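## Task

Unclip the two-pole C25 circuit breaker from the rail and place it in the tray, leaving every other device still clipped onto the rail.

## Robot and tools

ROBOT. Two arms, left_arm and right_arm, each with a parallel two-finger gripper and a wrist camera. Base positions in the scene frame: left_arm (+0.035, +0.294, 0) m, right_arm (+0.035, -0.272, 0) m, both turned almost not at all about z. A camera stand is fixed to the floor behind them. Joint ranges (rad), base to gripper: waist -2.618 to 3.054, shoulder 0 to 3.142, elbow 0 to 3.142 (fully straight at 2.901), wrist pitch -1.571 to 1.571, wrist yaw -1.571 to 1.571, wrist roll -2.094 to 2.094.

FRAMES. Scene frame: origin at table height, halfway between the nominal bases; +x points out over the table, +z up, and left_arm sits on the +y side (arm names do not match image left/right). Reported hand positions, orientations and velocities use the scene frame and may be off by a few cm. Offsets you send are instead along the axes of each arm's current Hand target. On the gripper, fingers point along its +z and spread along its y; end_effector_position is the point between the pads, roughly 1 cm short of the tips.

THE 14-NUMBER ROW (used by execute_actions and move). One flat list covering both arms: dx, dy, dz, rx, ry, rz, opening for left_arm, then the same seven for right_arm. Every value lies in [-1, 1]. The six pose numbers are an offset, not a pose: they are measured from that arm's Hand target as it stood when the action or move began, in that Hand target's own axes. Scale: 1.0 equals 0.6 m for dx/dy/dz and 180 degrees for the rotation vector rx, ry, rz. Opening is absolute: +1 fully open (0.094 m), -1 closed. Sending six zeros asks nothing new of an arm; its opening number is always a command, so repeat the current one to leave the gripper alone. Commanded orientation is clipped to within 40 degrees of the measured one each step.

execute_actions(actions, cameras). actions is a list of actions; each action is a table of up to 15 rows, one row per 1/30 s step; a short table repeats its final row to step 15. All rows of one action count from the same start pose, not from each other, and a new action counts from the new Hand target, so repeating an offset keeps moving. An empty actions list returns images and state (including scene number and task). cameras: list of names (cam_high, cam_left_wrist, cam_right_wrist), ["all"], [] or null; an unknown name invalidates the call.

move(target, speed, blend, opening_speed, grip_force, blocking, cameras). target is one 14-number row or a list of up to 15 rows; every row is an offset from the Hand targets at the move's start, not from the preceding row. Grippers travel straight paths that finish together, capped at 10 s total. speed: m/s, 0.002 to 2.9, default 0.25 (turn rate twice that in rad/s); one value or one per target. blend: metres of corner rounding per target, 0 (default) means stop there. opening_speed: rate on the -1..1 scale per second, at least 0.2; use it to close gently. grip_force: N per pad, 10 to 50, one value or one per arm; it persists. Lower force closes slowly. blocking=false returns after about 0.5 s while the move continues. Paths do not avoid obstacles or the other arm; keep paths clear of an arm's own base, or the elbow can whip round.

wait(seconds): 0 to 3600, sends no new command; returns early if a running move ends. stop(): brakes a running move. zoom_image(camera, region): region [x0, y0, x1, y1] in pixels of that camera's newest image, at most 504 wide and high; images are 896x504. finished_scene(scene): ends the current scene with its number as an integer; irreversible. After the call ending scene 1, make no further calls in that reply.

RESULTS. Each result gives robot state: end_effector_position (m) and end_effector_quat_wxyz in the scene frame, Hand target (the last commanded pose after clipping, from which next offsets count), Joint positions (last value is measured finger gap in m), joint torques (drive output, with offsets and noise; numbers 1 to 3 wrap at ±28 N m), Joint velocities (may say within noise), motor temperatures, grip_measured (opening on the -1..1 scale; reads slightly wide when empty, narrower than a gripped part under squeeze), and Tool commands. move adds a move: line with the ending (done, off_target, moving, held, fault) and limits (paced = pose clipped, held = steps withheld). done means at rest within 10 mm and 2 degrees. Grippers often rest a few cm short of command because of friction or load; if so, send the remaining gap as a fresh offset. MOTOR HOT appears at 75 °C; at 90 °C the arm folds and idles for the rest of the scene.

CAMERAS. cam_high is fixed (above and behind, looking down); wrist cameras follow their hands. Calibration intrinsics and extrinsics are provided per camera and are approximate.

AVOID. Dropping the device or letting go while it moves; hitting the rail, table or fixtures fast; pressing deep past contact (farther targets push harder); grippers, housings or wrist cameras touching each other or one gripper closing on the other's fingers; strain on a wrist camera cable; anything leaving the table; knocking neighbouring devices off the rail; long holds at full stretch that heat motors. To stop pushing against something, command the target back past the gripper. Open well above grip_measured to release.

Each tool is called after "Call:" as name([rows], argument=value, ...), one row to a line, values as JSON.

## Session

Call:
execute_actions(actions=[])

Call:
zoom_image(camera="cam_high", region=[360, 150, 560, 350])

Scene clock: 0.00 s.
left_arm: end_effector_position=(+0.2943, +0.1531, +0.1657) grip_measured=+1.000 end_effector_quat_wxyz=(+0.402, -0.108, +0.892, -0.176) | right_arm: end_effector_position=(+0.3085, -0.2329, +0.1463) grip_measured=+1.000 end_effector_quat_wxyz=(+0.327, +0.194, +0.923, +0.055)
Joint positions: left_arm=[-0.661 0.886 0.642 -0.458 -0.307 -0.783 0.094] | right_arm=[0.261 0.976 0.758 -0.699 0.186 0.61 0.094]
Joint velocities: within noise
Joint torques (N m): no reading
Motor temperatures (°C): left_arm=[18 21 24 20 17 20 17] | right_arm=[21 20 28 19 21 17 20]
Heat: left arm: 24 °C; right arm: 28 °C.
Hand target: left_arm +0.2954, +0.1538, +0.1714; +0.408, -0.109, +0.889, -0.177 | right_arm +0.3098, -0.2335, +0.1515; +0.333, +0.194, +0.921, +0.055
Tool commands: left_gripper/opening=+1.0 right_gripper/opening=+1.0
camera_calibration:
cam_left_wrist: T_world_to_cam=[[0.03809, -0.91878, 0.39294, 0.06229], [-0.91938, -0.18629, -0.34646, 0.39397], [0.39152, -0.34806, -0.8518, 0.17201]] pos_world=[0.29249, 0.19049, 0.25853]
cam_right_wrist: T_world_to_cam=[[-0.33905, -0.90692, -0.25009, -0.069], [-0.89955, 0.39036, -0.19604, 0.43584], [0.27542, 0.1585, -0.94817, 0.18008]] pos_world=[0.31907, -0.26126, 0.23893]

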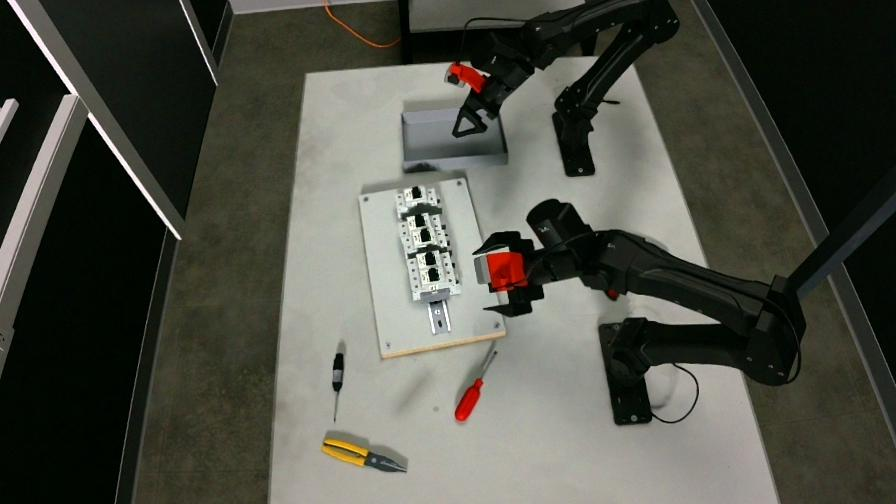

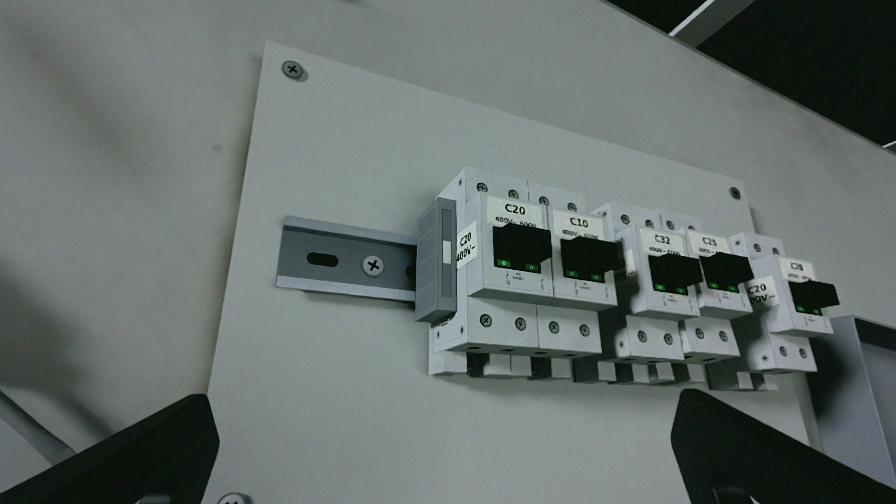

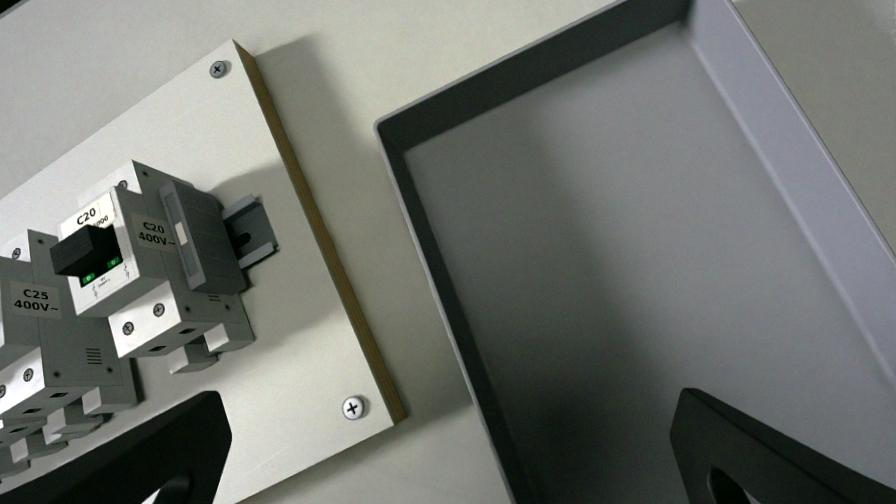

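Scaled by 2.520 from the camera's image (finer frame: 1280x720).

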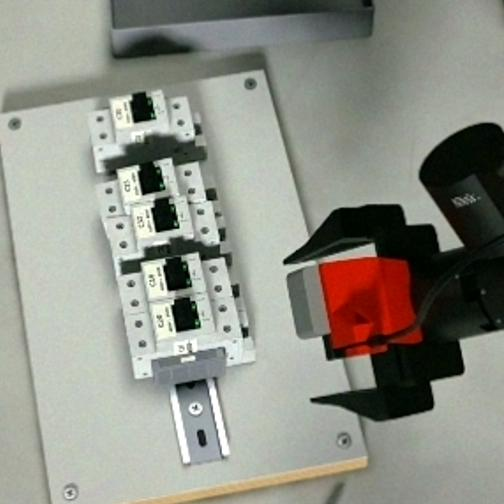

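Call:
zoom_image(camera="cam_left_wrist", region=[580, 180, 860, 400])

Call:
zoom_image(camera="cam_high", region=[390, 180, 460, 240])

Scaled by 1.800 from the camera's image (finer frame: 1280x720).

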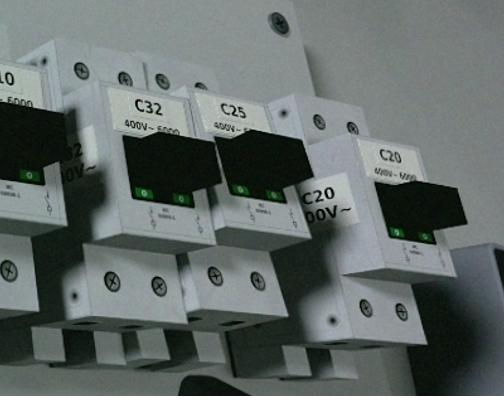

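Scaled by 7.200 from the camera's image (finer frame: 1280x720).

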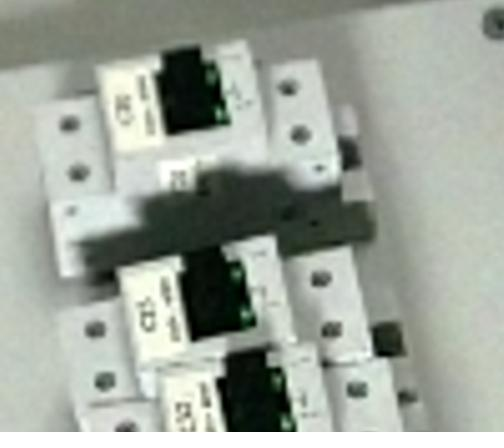

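Call:
move(target=[-0.025,0.112,-0.101,0,0,0,1, 0.0115,0.3383,0.0523,-0.335,0.0827,-0.5378,0.5], cameras=["cam_high","cam_right_wrist","cam_left_wrist"], speed=0.35)

Scene clock: 44.07 s.
left_arm: end_effector_position=(+0.2568, +0.2327, +0.1839) grip_measured=+1.000 end_effector_quat_wxyz=(+0.400, -0.112, +0.892, -0.177) | right_arm: end_effector_position=(+0.3883, -0.0518, +0.1689) grip_measured=+0.503 end_effector_quat_wxyz=(-0.203, +0.701, -0.651, -0.209)
Joint positions: left_arm=[-0.22 0.551 0.642 -0.757 0.037 -0.512 0.094] | right_arm=[0.321 1.938 1.788 -1.244 -0.568 -1.272 0.071]
Joint torques (N m): left_arm=[0.55 0.39 9.94 1.44 0.05 0.12] | right_arm=[0.44 -7.61 10.73 0.69 -0.5 0]
Heat: left arm: 28 °C; right arm: 32 °C.
Hand target: left_arm +0.2554, +0.2339, +0.1911; +0.408, -0.109, +0.889, -0.177 | right_arm +0.3899, -0.0451, +0.1702; -0.204, +0.703, -0.644, -0.221
Off the commanded pose: left_arm 0.007 m, 1 deg | right_arm 0.007 m, 2 deg.
move: done
cam_left_wrist: T_world_to_cam=[[0.04519, -0.9168, 0.39677, 0.12667], [-0.91986, -0.1931, -0.34142, 0.38129], [0.38963, -0.34955, -0.85206, 0.23075]] pos_world=[0.25511, 0.27041, 0.27653]
cam_right_wrist: T_world_to_cam=[[0.9988, 0.04814, -0.00923, -0.38267], [0.04607, -0.98625, -0.15868, -0.0034], [-0.01674, 0.15807, -0.98729, 0.2709]] pos_world=[0.3869, -0.02775, 0.26338]

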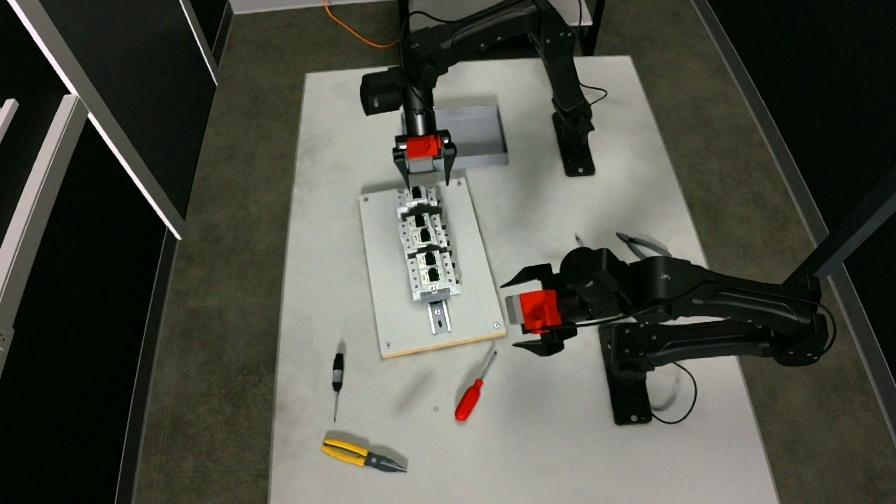

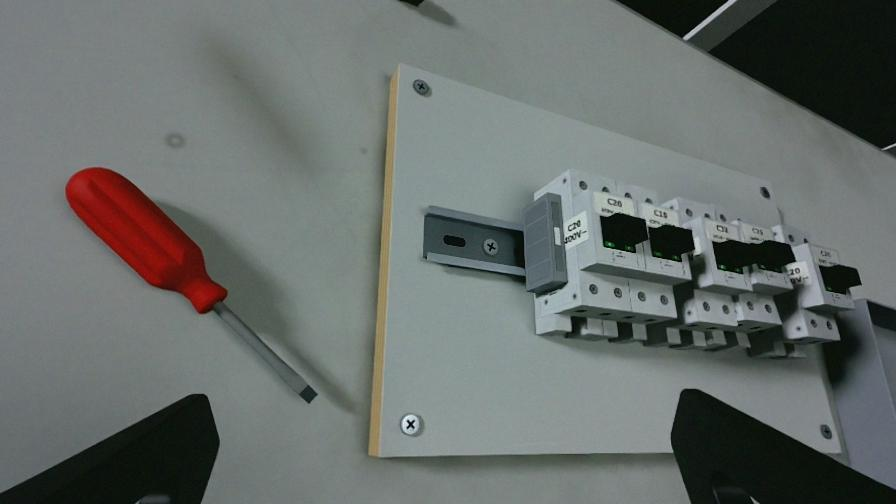

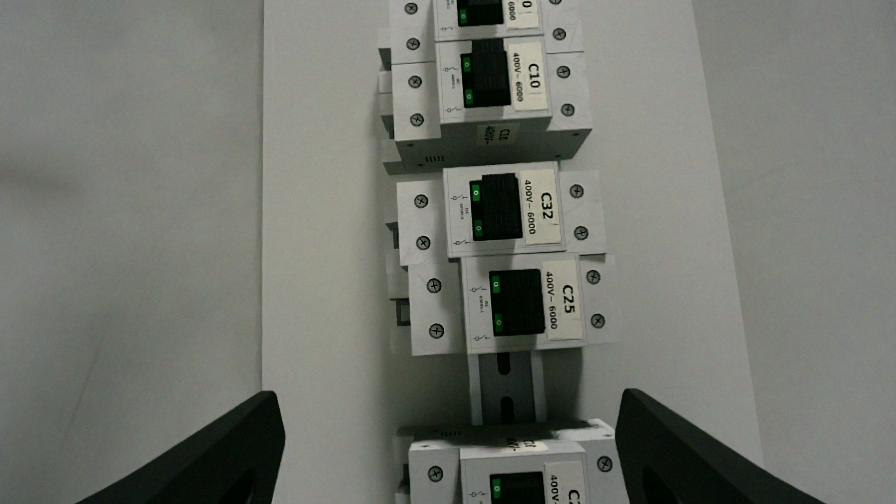

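Call:
move([
  [0,0,0,0,0,0,1, 0.0003,-0.0473,0.0913,0,0,0,0.5],
  [0,0,0,0,0,0,1, 0.036,-0.0473,0.142,0,0,0,0.5],
  [0,0,0,0,0,0,1, 0.036,-0.0473,0.142,0,0,0,-0.16],
], cameras=["cam_right_wrist","cam_left_wrist"], speed=0.12, blend=[0.015,0,0], opening_speed=1)

Scene clock: 64.50 s.
left_arm: end_effector_position=(+0.2568, +0.2327, +0.1839) grip_measured=+1.000 end_effector_quat_wxyz=(+0.400, -0.112, +0.892, -0.177) | right_arm: end_effector_position=(+0.4191, -0.0144, +0.1024) grip_measured=-0.157 end_effector_quat_wxyz=(-0.215, +0.706, -0.642, -0.210)
Joint positions: left_arm=[-0.22 0.551 0.642 -0.757 0.037 -0.512 0.094] | right_arm=[0.378 2.089 1.733 -0.983 -0.57 -1.221 0.04]
Joint torques (N m): left_arm=[0.53 0.38 9.92 1.44 0.03 0.12] | right_arm=[0.4 -9.1 5.98 1 -0.37 0.11]
Motor temperatures (°C): left_arm=[18 21 29 25 17 20 17] | right_arm=[21 21 31 21 21 17 20]
Heat: left arm: 29 °C; right arm: 31 °C.
Hand target: left_arm +0.2554, +0.2339, +0.1911; +0.408, -0.109, +0.889, -0.177 | right_arm +0.4156, -0.0116, +0.0881; -0.204, +0.703, -0.644, -0.221
Off the commanded pose: left_arm 0.007 m, 1 deg | right_arm 0.015 m, 2 deg.
move: off_target (right_arm); target 3's new opening was sent with right_arm's hand 0.015 m and 2 deg from that target
cam_left_wrist: T_world_to_cam=[[0.04519, -0.9168, 0.39677, 0.12667], [-0.91986, -0.1931, -0.34142, 0.38129], [0.38963, -0.34955, -0.85206, 0.23075]] pos_world=[0.25511, 0.27041, 0.27653]
cam_right_wrist: T_world_to_cam=[[0.99793, 0.063, 0.01294, -0.41753], [0.0643, -0.98211, -0.17699, 0.01578], [0.00156, 0.17746, -0.98413, 0.19214]] pos_world=[0.41535, 0.00771, 0.19729]
Images, in order (width x height): cam_left_wrist 896x504, cam_right_wrist 896x504.

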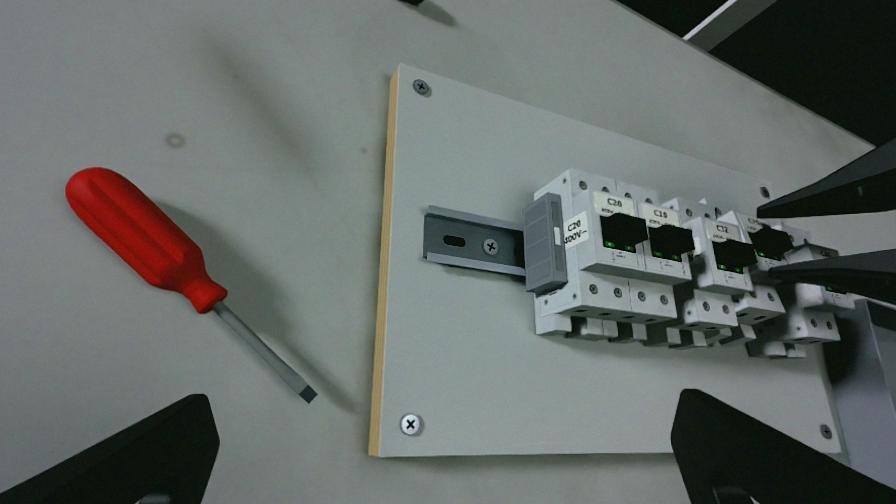

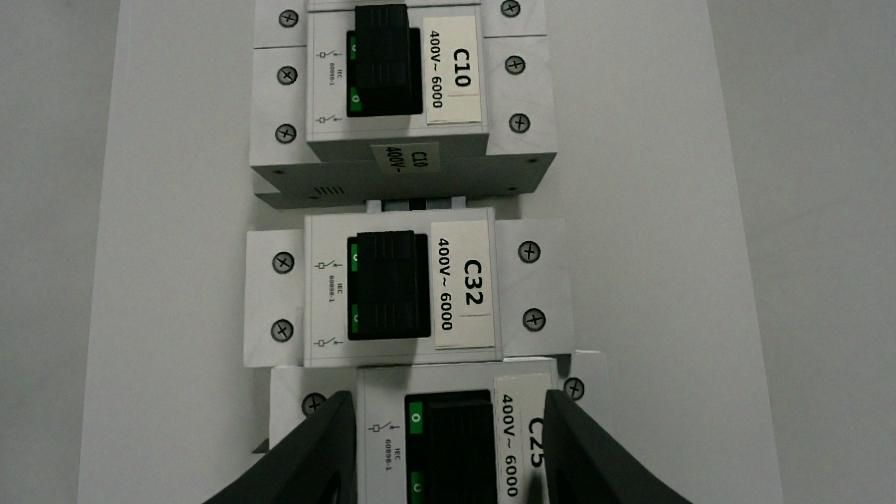

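Call:
move([
  [0,0,0,0,0,0,1, 0,0,0,0,0,0,-0.45],
  [0,0,0,0,0,0,1, -0.004,-0.0607,-0.0318,-0.1365,0,0.0956,-0.45],
  [0,0,0,0,0,0,1, -0.0313,-0.0773,-0.0737,-0.1365,0,0.0956,-0.45],
], cameras=["cam_right_wrist","cam_left_wrist"], speed=0.09, blend=[0,0.008,0])

Call:
zoom_image(camera="cam_left_wrist", region=[580, 150, 896, 400])

Scene clock: 80.97 s.
left_arm: end_effector_position=(+0.2568, +0.2327, +0.1839) grip_measured=+1.000 end_effector_quat_wxyz=(+0.400, -0.112, +0.892, -0.177) | right_arm: end_effector_position=(+0.4580, -0.0202, +0.1264) grip_measured=-0.447 end_effector_quat_wxyz=(+0.135, -0.593, +0.721, +0.331)
Joint positions: left_arm=[-0.22 0.551 0.642 -0.757 0.037 -0.512 0.094] | right_arm=[0.289 2.523 2.519 -1.581 -0.732 -1.095 0.026]
Joint torques (N m): left_arm=[0.54 0.39 9.94 1.44 0.03 0.12] | right_arm=[-0.38 -13.16 9.95 0.49 -0.61 0.1]
Heat: left arm: 29 °C; right arm: 30 °C.
Hand target: left_arm +0.2554, +0.2339, +0.1911; +0.408, -0.109, +0.889, -0.177 | right_arm +0.4627, -0.0176, +0.1352; +0.015, -0.626, +0.680, +0.381
Off the commanded pose: left_arm 0.007 m, 1 deg | right_arm 0.010 m, 16 deg.
joint sent to its limit (right arm) — joint 4 (wrist pitch), lower limit. The joint targets are off in orientation, not in position.
move: off_target (right_arm)
cam_left_wrist: T_world_to_cam=[[0.04519, -0.9168, 0.39677, 0.12667], [-0.91986, -0.1931, -0.34142, 0.38129], [0.38963, -0.34955, -0.85206, 0.23075]] pos_world=[0.25511, 0.27041, 0.27653]
cam_right_wrist: T_world_to_cam=[[0.93551, -0.09477, -0.34036, -0.38625], [-0.17512, -0.96106, -0.21374, 0.12648], [-0.30685, 0.25956, -0.91568, 0.35101]] pos_world=[0.4912, -0.00616, 0.21698]
Images, in order (width x height): cam_left_wrist 896x504, cam_right_wrist 896x504.

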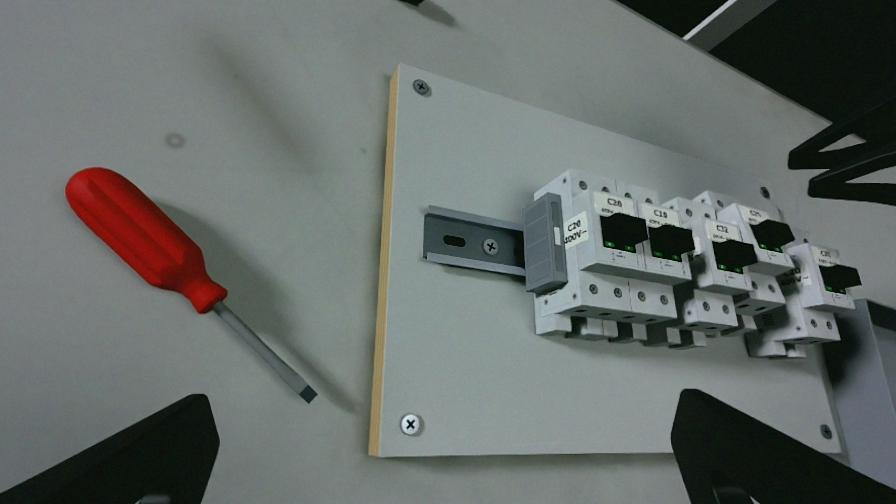

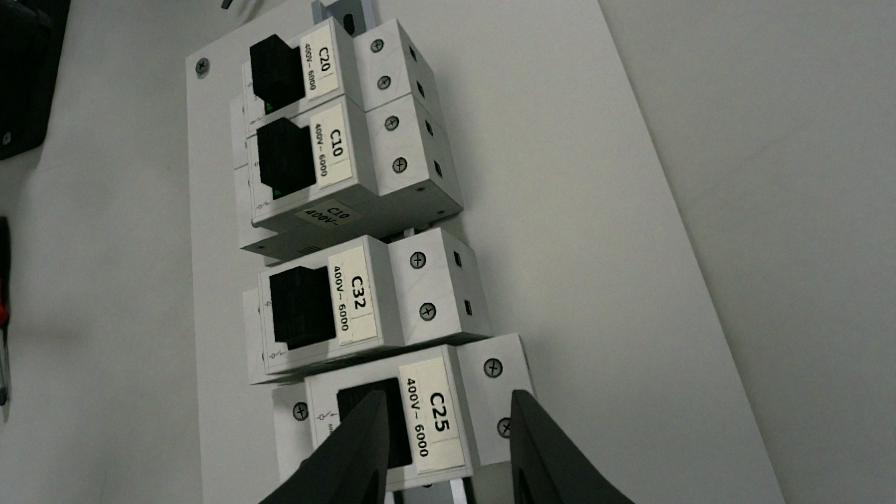

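Scaled by 1.595 from the camera's image (finer frame: 1280x720).

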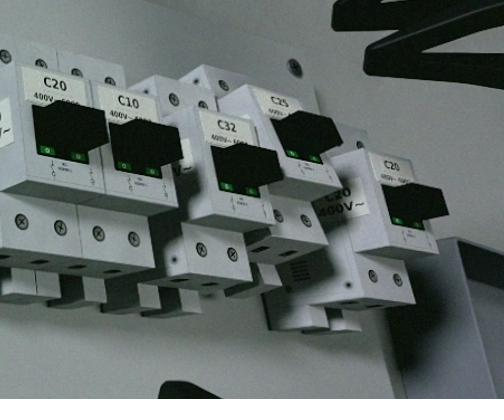

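Call:
zoom_image(camera="cam_right_wrist", region=[220, 200, 620, 504])

Scaled by 1.260 from the camera's image (finer frame: 1280x720).

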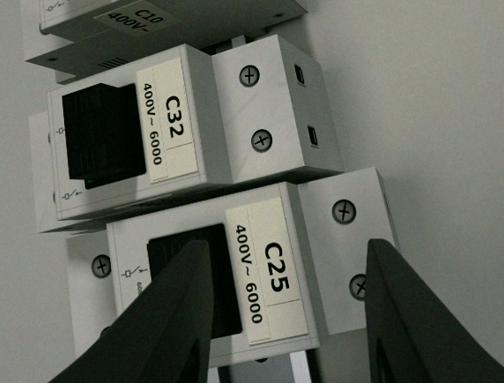

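Call:
move([
  [0,0,0,0,0,0,1, 0,0,0,0,0,0,0.55],
  [0,0,0,0,0,0,1, -0.0055,0.0313,0.0007,0.0798,-0.0397,0.001,0.55],
  [0,0,0,0,0,0,1, 0.025,0.015,0.05,0.0798,-0.0397,0.001,0.55],
], cameras=["cam_right_wrist"], speed=0.12, blend=[0,0.01,0])

Call:
zoom_image(camera="cam_right_wrist", region=[200, 104, 704, 504])

Scene clock: 119.70 s.
left_arm: end_effector_position=(+0.2568, +0.2327, +0.1839) grip_measured=+1.000 end_effector_quat_wxyz=(+0.400, -0.112, +0.892, -0.177) | right_arm: end_effector_position=(+0.4393, -0.0181, +0.0902) grip_measured=+0.547 end_effector_quat_wxyz=(+0.113, -0.586, +0.727, +0.338)
Joint positions: left_arm=[-0.22 0.551 0.642 -0.757 0.037 -0.512 0.094] | right_arm=[0.306 2.427 2.198 -1.388 -0.729 -1.07 0.073]
Joint torques (N m): left_arm=[0.54 0.38 9.94 1.45 0.04 0.12] | right_arm=[0.57 -18.11 5.19 0.61 -0.38 0.11]
Heat: left arm: 30 °C; right arm: 31 °C.
Hand target: left_arm +0.2554, +0.2339, +0.1911; +0.408, -0.109, +0.889, -0.177 | right_arm +0.4380, -0.0148, +0.1110; +0.135, -0.594, +0.721, +0.331
Off the commanded pose: left_arm 0.007 m, 1 deg | right_arm 0.021 m, 3 deg.
move: off_target (right_arm); blend cut to 0.0093 m at target 2
cam_right_wrist: T_world_to_cam=[[0.91885, -0.10289, -0.38096, -0.37004], [-0.18613, -0.96427, -0.18851, 0.11998], [-0.34796, 0.24412, -0.90517, 0.32833]] pos_world=[0.47658, -0.00253, 0.17884]

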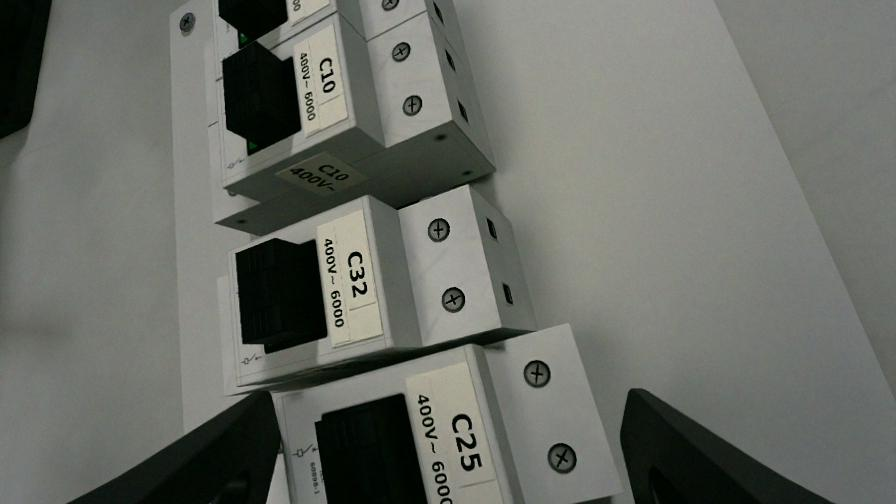

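Scaled by 1.000.

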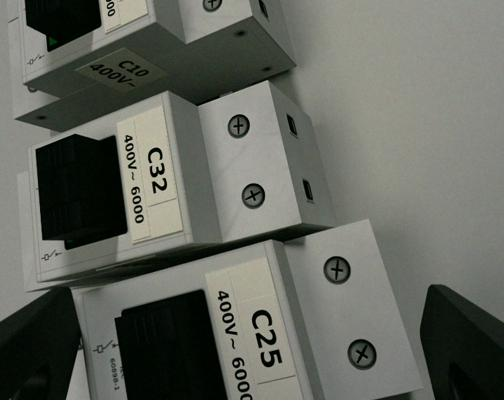

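Call:
move([
  [0,0,0,0,0,0,1, 0,0.021,0.004,0,0,-0.078,0.55],
  [0,0,0,0,0,0,1, 0,0.021,0.022,0,0,-0.078,0.55],
], cameras=["cam_right_wrist"], speed=0.08, blend=[0.005,0])

Scene clock: 133.83 s.
left_arm: end_effector_position=(+0.2568, +0.2327, +0.1839) grip_measured=+1.000 end_effector_quat_wxyz=(+0.400, -0.112, +0.892, -0.177) | right_arm: end_effector_position=(+0.4261, -0.0089, +0.0884) grip_measured=+0.547 end_effector_quat_wxyz=(-0.156, +0.671, -0.652, -0.318)
Joint positions: left_arm=[-0.22 0.551 0.642 -0.757 0.037 -0.512 0.094] | right_arm=[0.335 2.352 2.063 -1.29 -0.723 -1.269 0.073]
Joint torques (N m): left_arm=[0.53 0.38 9.94 1.44 0.04 0.12] | right_arm=[0.58 -16.99 4.96 0.66 -0.41 0.04]
Motor temperatures (°C): left_arm=[18 21 30 27 17 20 17] | right_arm=[21 26 30 20 21 17 20]
Heat: left arm: 30 °C; right arm: 30 °C.
Hand target: left_arm +0.2554, +0.2339, +0.1911; +0.408, -0.109, +0.889, -0.177 | right_arm +0.4235, -0.0054, +0.1050; -0.174, +0.678, -0.643, -0.312
Off the commanded pose: left_arm 0.007 m, 1 deg | right_arm 0.017 m, 3 deg.
move: off_target (right_arm)
cam_right_wrist: T_world_to_cam=[[0.97013, 0.08253, -0.2281, -0.39137], [0.023, -0.9674, -0.25219, 0.04264], [-0.24148, 0.23941, -0.94041, 0.27762]] pos_world=[0.44574, 0.00708, 0.18255]

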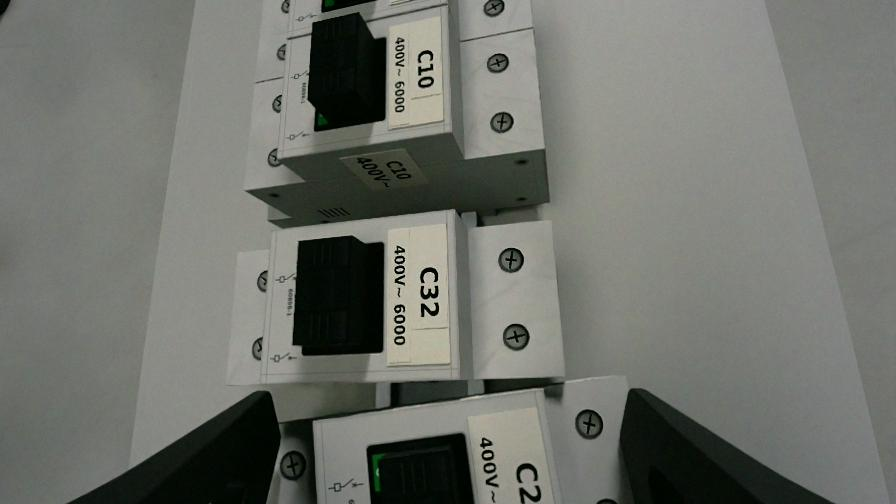

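Call:
move([
  [0,0,0,0,0,0,1, 0.0133,0.003,0,0,0,-0.039,0.55],
  [0,0,0,0,0,0,1, 0.0133,0.003,0.02,0,0,-0.039,0.55],
  [0,0,0,0,0,0,1, 0.0133,0.003,0.02,0,0,-0.039,-0.4],
], cameras=["cam_right_wrist","cam_left_wrist"], speed=0.08, blend=[0.005,0,0], opening_speed=1)

Scene clock: 142.07 s.
left_arm: end_effector_position=(+0.2568, +0.2327, +0.1839) grip_measured=+1.000 end_effector_quat_wxyz=(+0.400, -0.112, +0.892, -0.177) | right_arm: end_effector_position=(+0.4204, -0.0042, +0.0875) grip_measured=-0.042 end_effector_quat_wxyz=(-0.186, +0.706, -0.607, -0.315)
Joint positions: left_arm=[-0.22 0.551 0.642 -0.757 0.037 -0.512 0.094] | right_arm=[0.341 2.319 1.991 -1.232 -0.749 -1.377 0.045]
Joint torques (N m): left_arm=[0.54 0.38 9.94 1.45 0.04 0.12] | right_arm=[0.57 -15.15 4.48 0.78 -0.19 -0.02]
Heat: left arm: 30 °C; right arm: 30 °C.
Hand target: left_arm +0.2554, +0.2339, +0.1911; +0.408, -0.109, +0.889, -0.177 | right_arm +0.4191, -0.0040, +0.0913; -0.193, +0.716, -0.600, -0.301
Off the commanded pose: left_arm 0.007 m, 1 deg | right_arm 0.004 m, 2 deg.
move: done
cam_left_wrist: T_world_to_cam=[[0.04519, -0.9168, 0.39677, 0.12667], [-0.91986, -0.1931, -0.34142, 0.38129], [0.38963, -0.34955, -0.85206, 0.23075]] pos_world=[0.25511, 0.27041, 0.27653]
cam_right_wrist: T_world_to_cam=[[0.97343, 0.17711, -0.14512, -0.39475], [0.12753, -0.94577, -0.29875, 0.0072], [-0.19017, 0.27231, -0.94323, 0.25309]] pos_world=[0.43148, 0.00781, 0.18359]
Images, in order (width x height): cam_left_wrist 896x504, cam_right_wrist 896x504.

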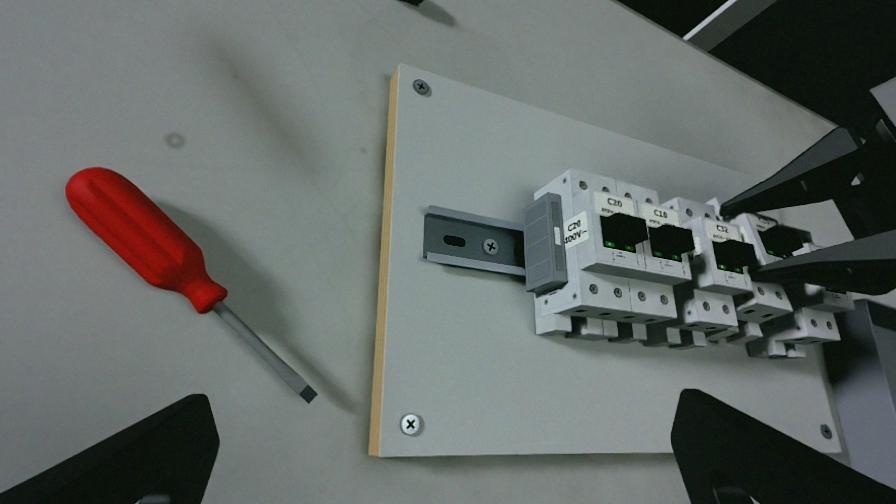

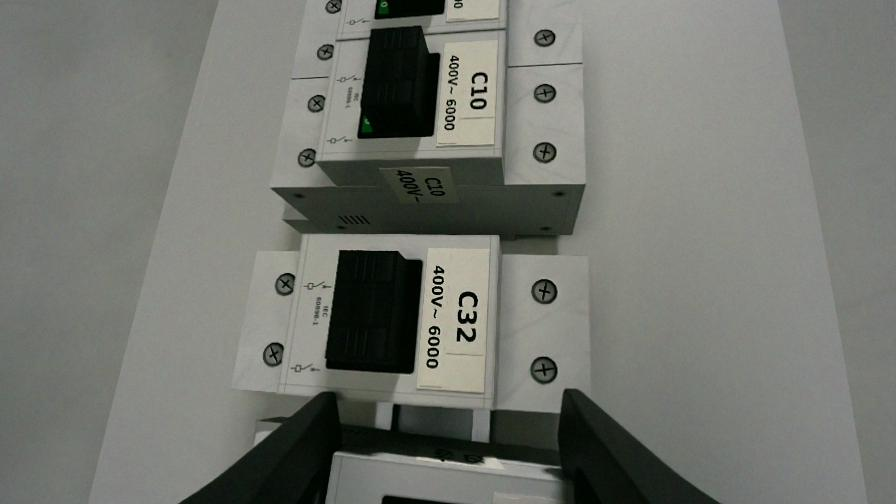

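Call:
move([
  [0,0,0,0,0,0,1, -0.0072,-0.0335,-0.0243,-0.05,-0.008,0.0435,-0.4],
  [0,0,0,0,0,0,1, -0.0895,-0.0348,-0.1258,-0.02,-0.004,0.02,-0.4],
], cameras=["cam_right_wrist","cam_left_wrist"], speed=0.08, blend=[0.008,0])

Call:
zoom_image(camera="cam_left_wrist", region=[580, 110, 896, 400])

Scene clock: 156.33 s.
left_arm: end_effector_position=(+0.2568, +0.2327, +0.1839) grip_measured=+1.000 end_effector_quat_wxyz=(+0.400, -0.112, +0.892, -0.177) | right_arm: end_effector_position=(+0.4481, -0.0092, +0.1387) grip_measured=-0.042 end_effector_quat_wxyz=(-0.177, +0.685, -0.636, -0.309)
Joint positions: left_arm=[-0.22 0.551 0.642 -0.757 0.037 -0.512 0.094] | right_arm=[0.318 2.476 2.484 -1.565 -0.728 -1.323 0.045]
Joint torques (N m): left_arm=[0.55 0.38 9.94 1.44 0.03 0.11] | right_arm=[-0.62 -18.67 10.67 0.39 -0.72 0.12]
Heat: left arm: 30 °C; right arm: 30 °C.
Hand target: left_arm +0.2554, +0.2339, +0.1911; +0.408, -0.109, +0.889, -0.177 | right_arm +0.4492, -0.0080, +0.1813; -0.165, +0.700, -0.611, -0.330
Off the commanded pose: left_arm 0.007 m, 1 deg | right_arm 0.043 m, 4 deg.
joint sent to its limit (right arm) — joint 4 (wrist pitch), lower limit. The joint targets are off in orientation, not in position.
move: off_target (right_arm)
cam_left_wrist: T_world_to_cam=[[0.04519, -0.9168, 0.39677, 0.12667], [-0.91986, -0.1931, -0.34142, 0.38129], [0.38963, -0.34955, -0.85206, 0.23075]] pos_world=[0.25511, 0.27041, 0.27653]
cam_right_wrist: T_world_to_cam=[[0.97847, 0.11041, -0.17439, -0.41222], [0.05987, -0.96039, -0.27214, 0.04086], [-0.19753, 0.25583, -0.94632, 0.31157]] pos_world=[0.46244, 0.00505, 0.23408]
Images, in order (width x height): cam_left_wrist 896x504, cam_right_wrist 896x504.

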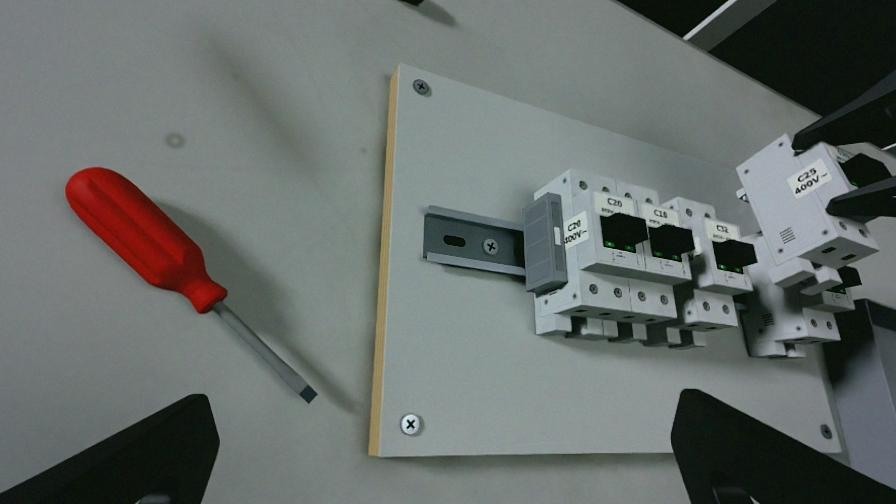

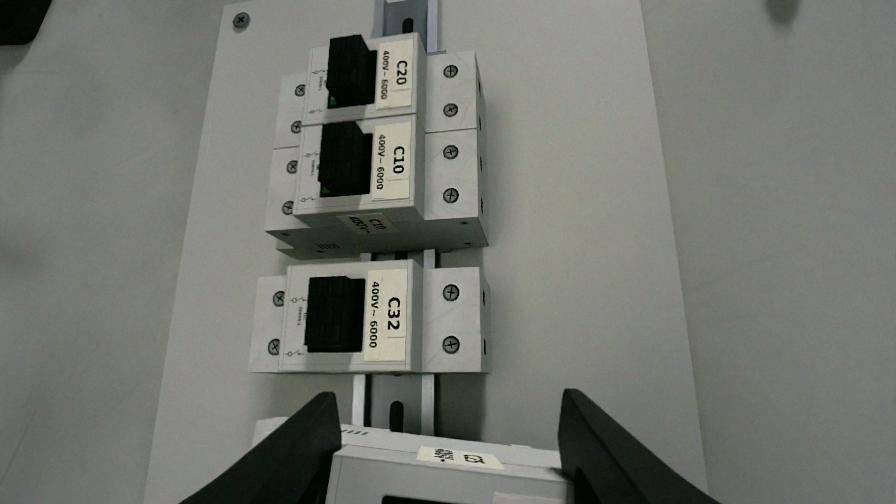

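Scaled by 1.595 from the camera's image (finer frame: 1280x720).

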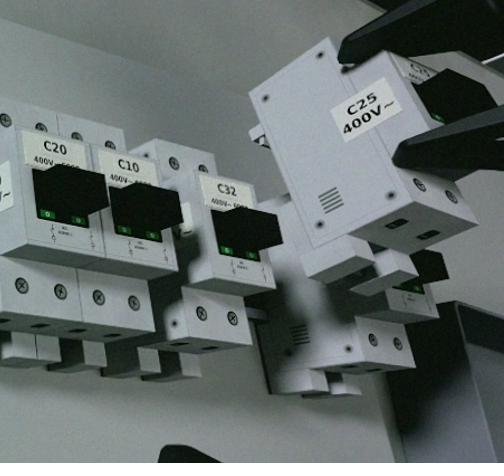

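Call:
move([
  [0,0,0,0,0,0,1, -0.057,0.0528,-0.0822,0,0,0,-0.4],
  [0,0,0,0,0,0,1, 0.2715,0.305,-0.2992,0.0657,0.01,-0.0085,-0.4],
  [0,0,0,0,0,0,1, 0.4042,0.2705,-0.1537,0.0657,0.01,-0.0085,-0.4],
], cameras=["all"], speed=0.2, blend=[0.03,0.03,0])

Call:
zoom_image(camera="cam_high", region=[370, 60, 550, 220])

Scene clock: 188.43 s.
left_arm: end_effector_position=(+0.2568, +0.2327, +0.1839) grip_measured=+1.000 end_effector_quat_wxyz=(+0.400, -0.112, +0.892, -0.177) | right_arm: end_effector_position=(+0.3267, -0.2856, +0.1172) grip_measured=-0.042 end_effector_quat_wxyz=(-0.214, +0.685, -0.659, -0.227)
Joint positions: left_arm=[-0.22 0.551 0.642 -0.757 0.037 -0.512 0.094] | right_arm=[-0.387 1.851 1.44 -1.462 -0.568 -2.086 0.045]
Joint torques (N m): left_arm=[0.54 0.38 9.94 1.45 0.03 0.12] | right_arm=[0.55 -7.43 5.42 -0.01 -0.47 -0.01]
Motor temperatures (°C): left_arm=[18 20 30 28 17 20 17] | right_arm=[21 35 30 20 22 17 21]
Heat: left arm: 30 °C; right arm: 35 °C.
Hand target: left_arm +0.2554, +0.2339, +0.1911; +0.408, -0.109, +0.889, -0.177 | right_arm +0.3250, -0.2799, +0.1155; -0.231, +0.693, -0.635, -0.252
Off the commanded pose: left_arm 0.007 m, 1 deg | right_arm 0.006 m, 4 deg.
joint sent to its limit (right arm) — joint 6 (wrist roll), lower limit. The joint targets are off in orientation, not in position.
move: off_target (right_arm)
cam_left_wrist: T_world_to_cam=[[0.04519, -0.9168, 0.39677, 0.12667], [-0.91986, -0.1931, -0.34142, 0.38129], [0.38963, -0.34955, -0.85206, 0.23075]] pos_world=[0.25511, 0.27041, 0.27653]
cam_right_wrist: T_world_to_cam=[[0.9994, 0.02002, -0.02844, -0.31639], [0.01389, -0.97941, -0.20142, -0.22198], [-0.03189, 0.2009, -0.97909, 0.27209]] pos_world=[0.32795, -0.26573, 0.21269]

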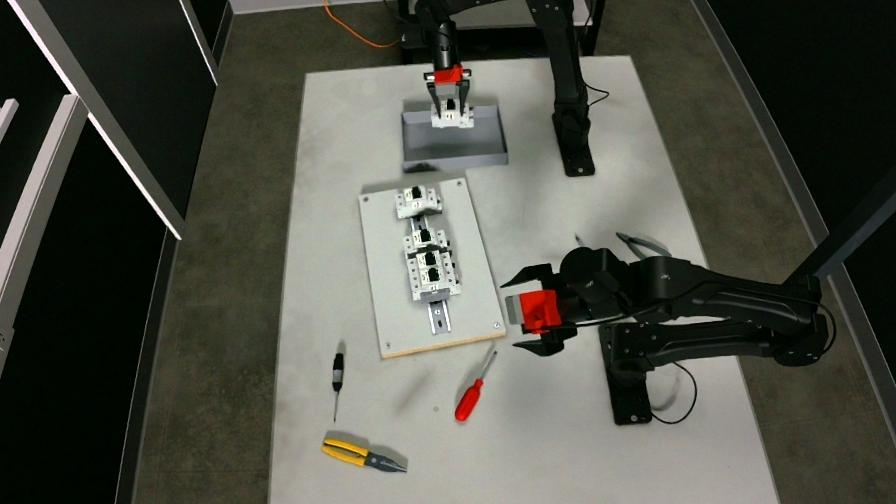

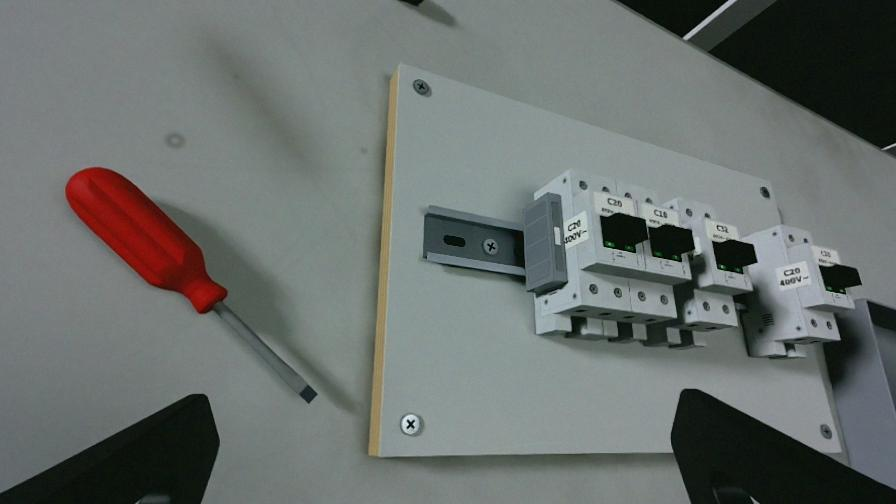

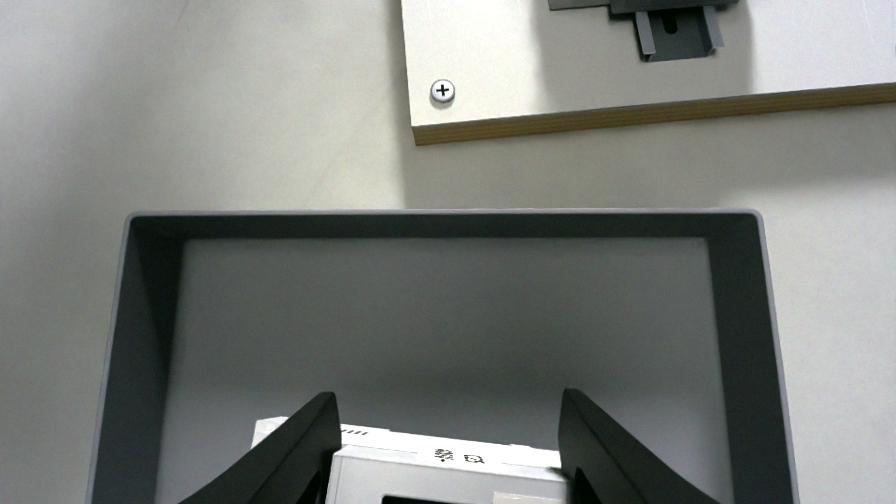

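Scaled by 2.800 from the camera's image (finer frame: 1280x720).

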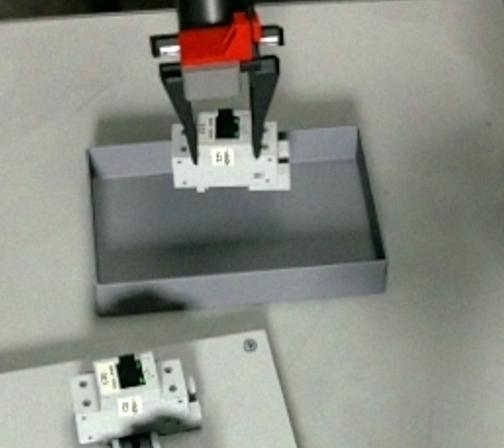

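Call:
move([
  [0,0,0,0,0,0,1, 0.0321,0,0.0383,0,0,0,-0.4],
  [0,0,0,0,0,0,1, 0.0557,0,0.0664,0,0,0,-0.4],
], cameras=["cam_high","cam_right_wrist"], speed=[0.1,0.03], blend=[0.005,0])

Call:
zoom_image(camera="cam_high", region=[390, 60, 520, 190])

Scene clock: 197.33 s.
left_arm: end_effector_position=(+0.2568, +0.2327, +0.1839) grip_measured=+1.000 end_effector_quat_wxyz=(+0.400, -0.112, +0.892, -0.177) | right_arm: end_effector_position=(+0.3288, -0.2866, +0.0678) grip_measured=-0.042 end_effector_quat_wxyz=(-0.216, +0.686, -0.658, -0.222)
Joint positions: left_arm=[-0.22 0.551 0.642 -0.757 0.037 -0.512 0.094] | right_arm=[-0.387 1.9 1.304 -1.266 -0.568 -2.087 0.045]
Joint torques (N m): left_arm=[0.54 0.36 9.94 1.44 0.04 0.11] | right_arm=[0.53 -7.05 4.88 0.02 -0.47 -0.01]
Heat: left arm: 31 °C; right arm: 33 °C.
Hand target: left_arm +0.2554, +0.2339, +0.1911; +0.408, -0.109, +0.889, -0.177 | right_arm +0.3251, -0.2800, +0.0636; -0.231, +0.693, -0.635, -0.252
Off the commanded pose: left_arm 0.007 m, 1 deg | right_arm 0.009 m, 5 deg.
joint sent to its limit (right arm) — joint 6 (wrist roll), lower limit. The joint targets are off in orientation, not in position.
move: off_target (right_arm)
cam_right_wrist: T_world_to_cam=[[0.99962, 0.02035, -0.01857, -0.32056], [0.01629, -0.98027, -0.19699, -0.23421], [-0.02221, 0.19662, -0.98023, 0.21952]] pos_world=[0.32913, -0.26623, 0.16309]

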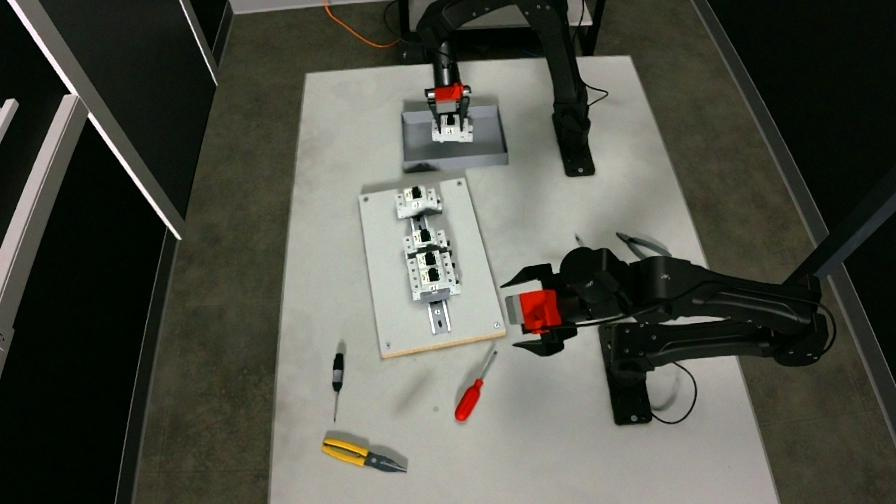

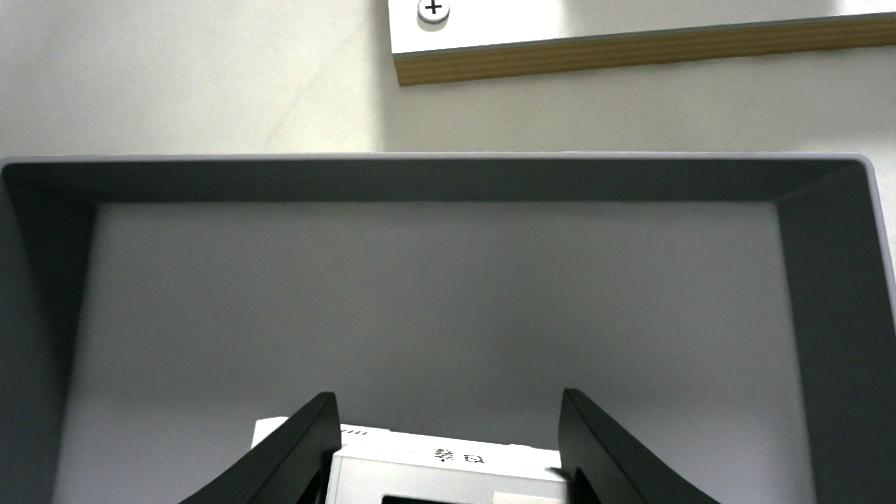

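Scaled by 3.877 from the camera's image (finer frame: 1280x720).

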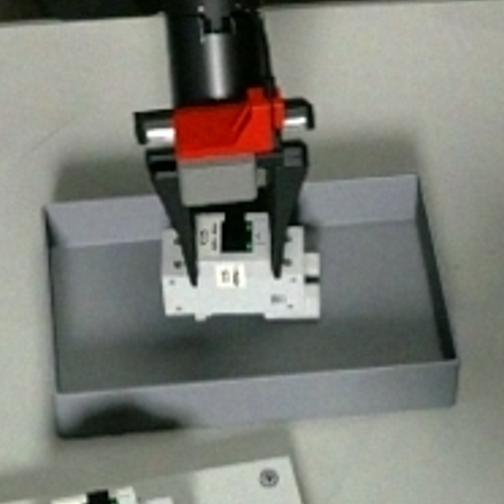

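Call:
move(target=[0,0,0,0,0,0,1, 0.0235,0,0.028,0,0,0,-0.4], cameras=["cam_high"], speed=0.04)

Call:
zoom_image(camera="cam_high", region=[390, 60, 520, 190])

Scene clock: 202.07 s.
left_arm: end_effector_position=(+0.2567, +0.2327, +0.1838) grip_measured=+1.000 end_effector_quat_wxyz=(+0.400, -0.112, +0.892, -0.176) | right_arm: end_effector_position=(+0.3278, -0.2829, +0.0619) grip_measured=-0.043 end_effector_quat_wxyz=(-0.224, +0.683, -0.656, -0.228)
Joint positions: left_arm=[-0.22 0.551 0.642 -0.758 0.037 -0.512 0.094] | right_arm=[-0.387 1.906 1.277 -1.241 -0.587 -2.09 0.045]
Joint torques (N m): left_arm=[0.54 0.39 9.94 1.45 0.03 0.12] | right_arm=[0.51 -5.03 2.62 0.47 -0.29 0.02]
Heat: left arm: 31 °C; right arm: 31 °C.
Hand target: left_arm +0.2554, +0.2339, +0.1910; +0.408, -0.109, +0.889, -0.177 | right_arm +0.3250, -0.2800, +0.0416; -0.231, +0.693, -0.635, -0.252
Off the commanded pose: left_arm 0.008 m, 1 deg | right_arm 0.021 m, 4 deg.
joint sent to its limit (right arm) — joint 6 (wrist roll), lower limit. The joint targets are off in orientation, not in position.
move: off_target (right_arm)

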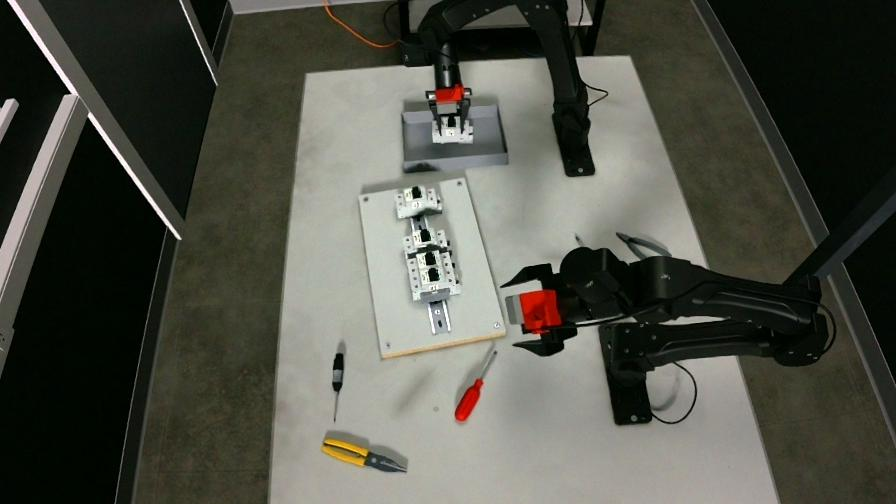

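Scaled by 3.877 from the camera's image (finer frame: 1280x720).

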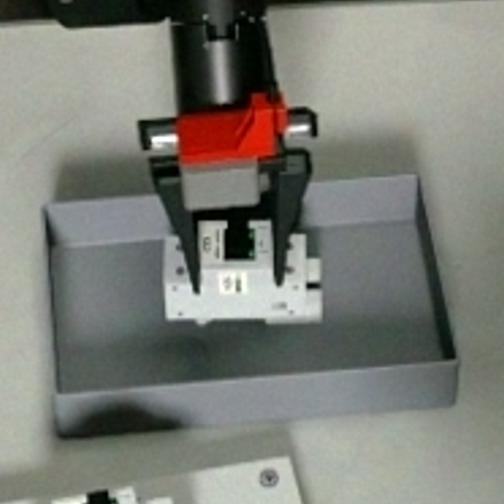

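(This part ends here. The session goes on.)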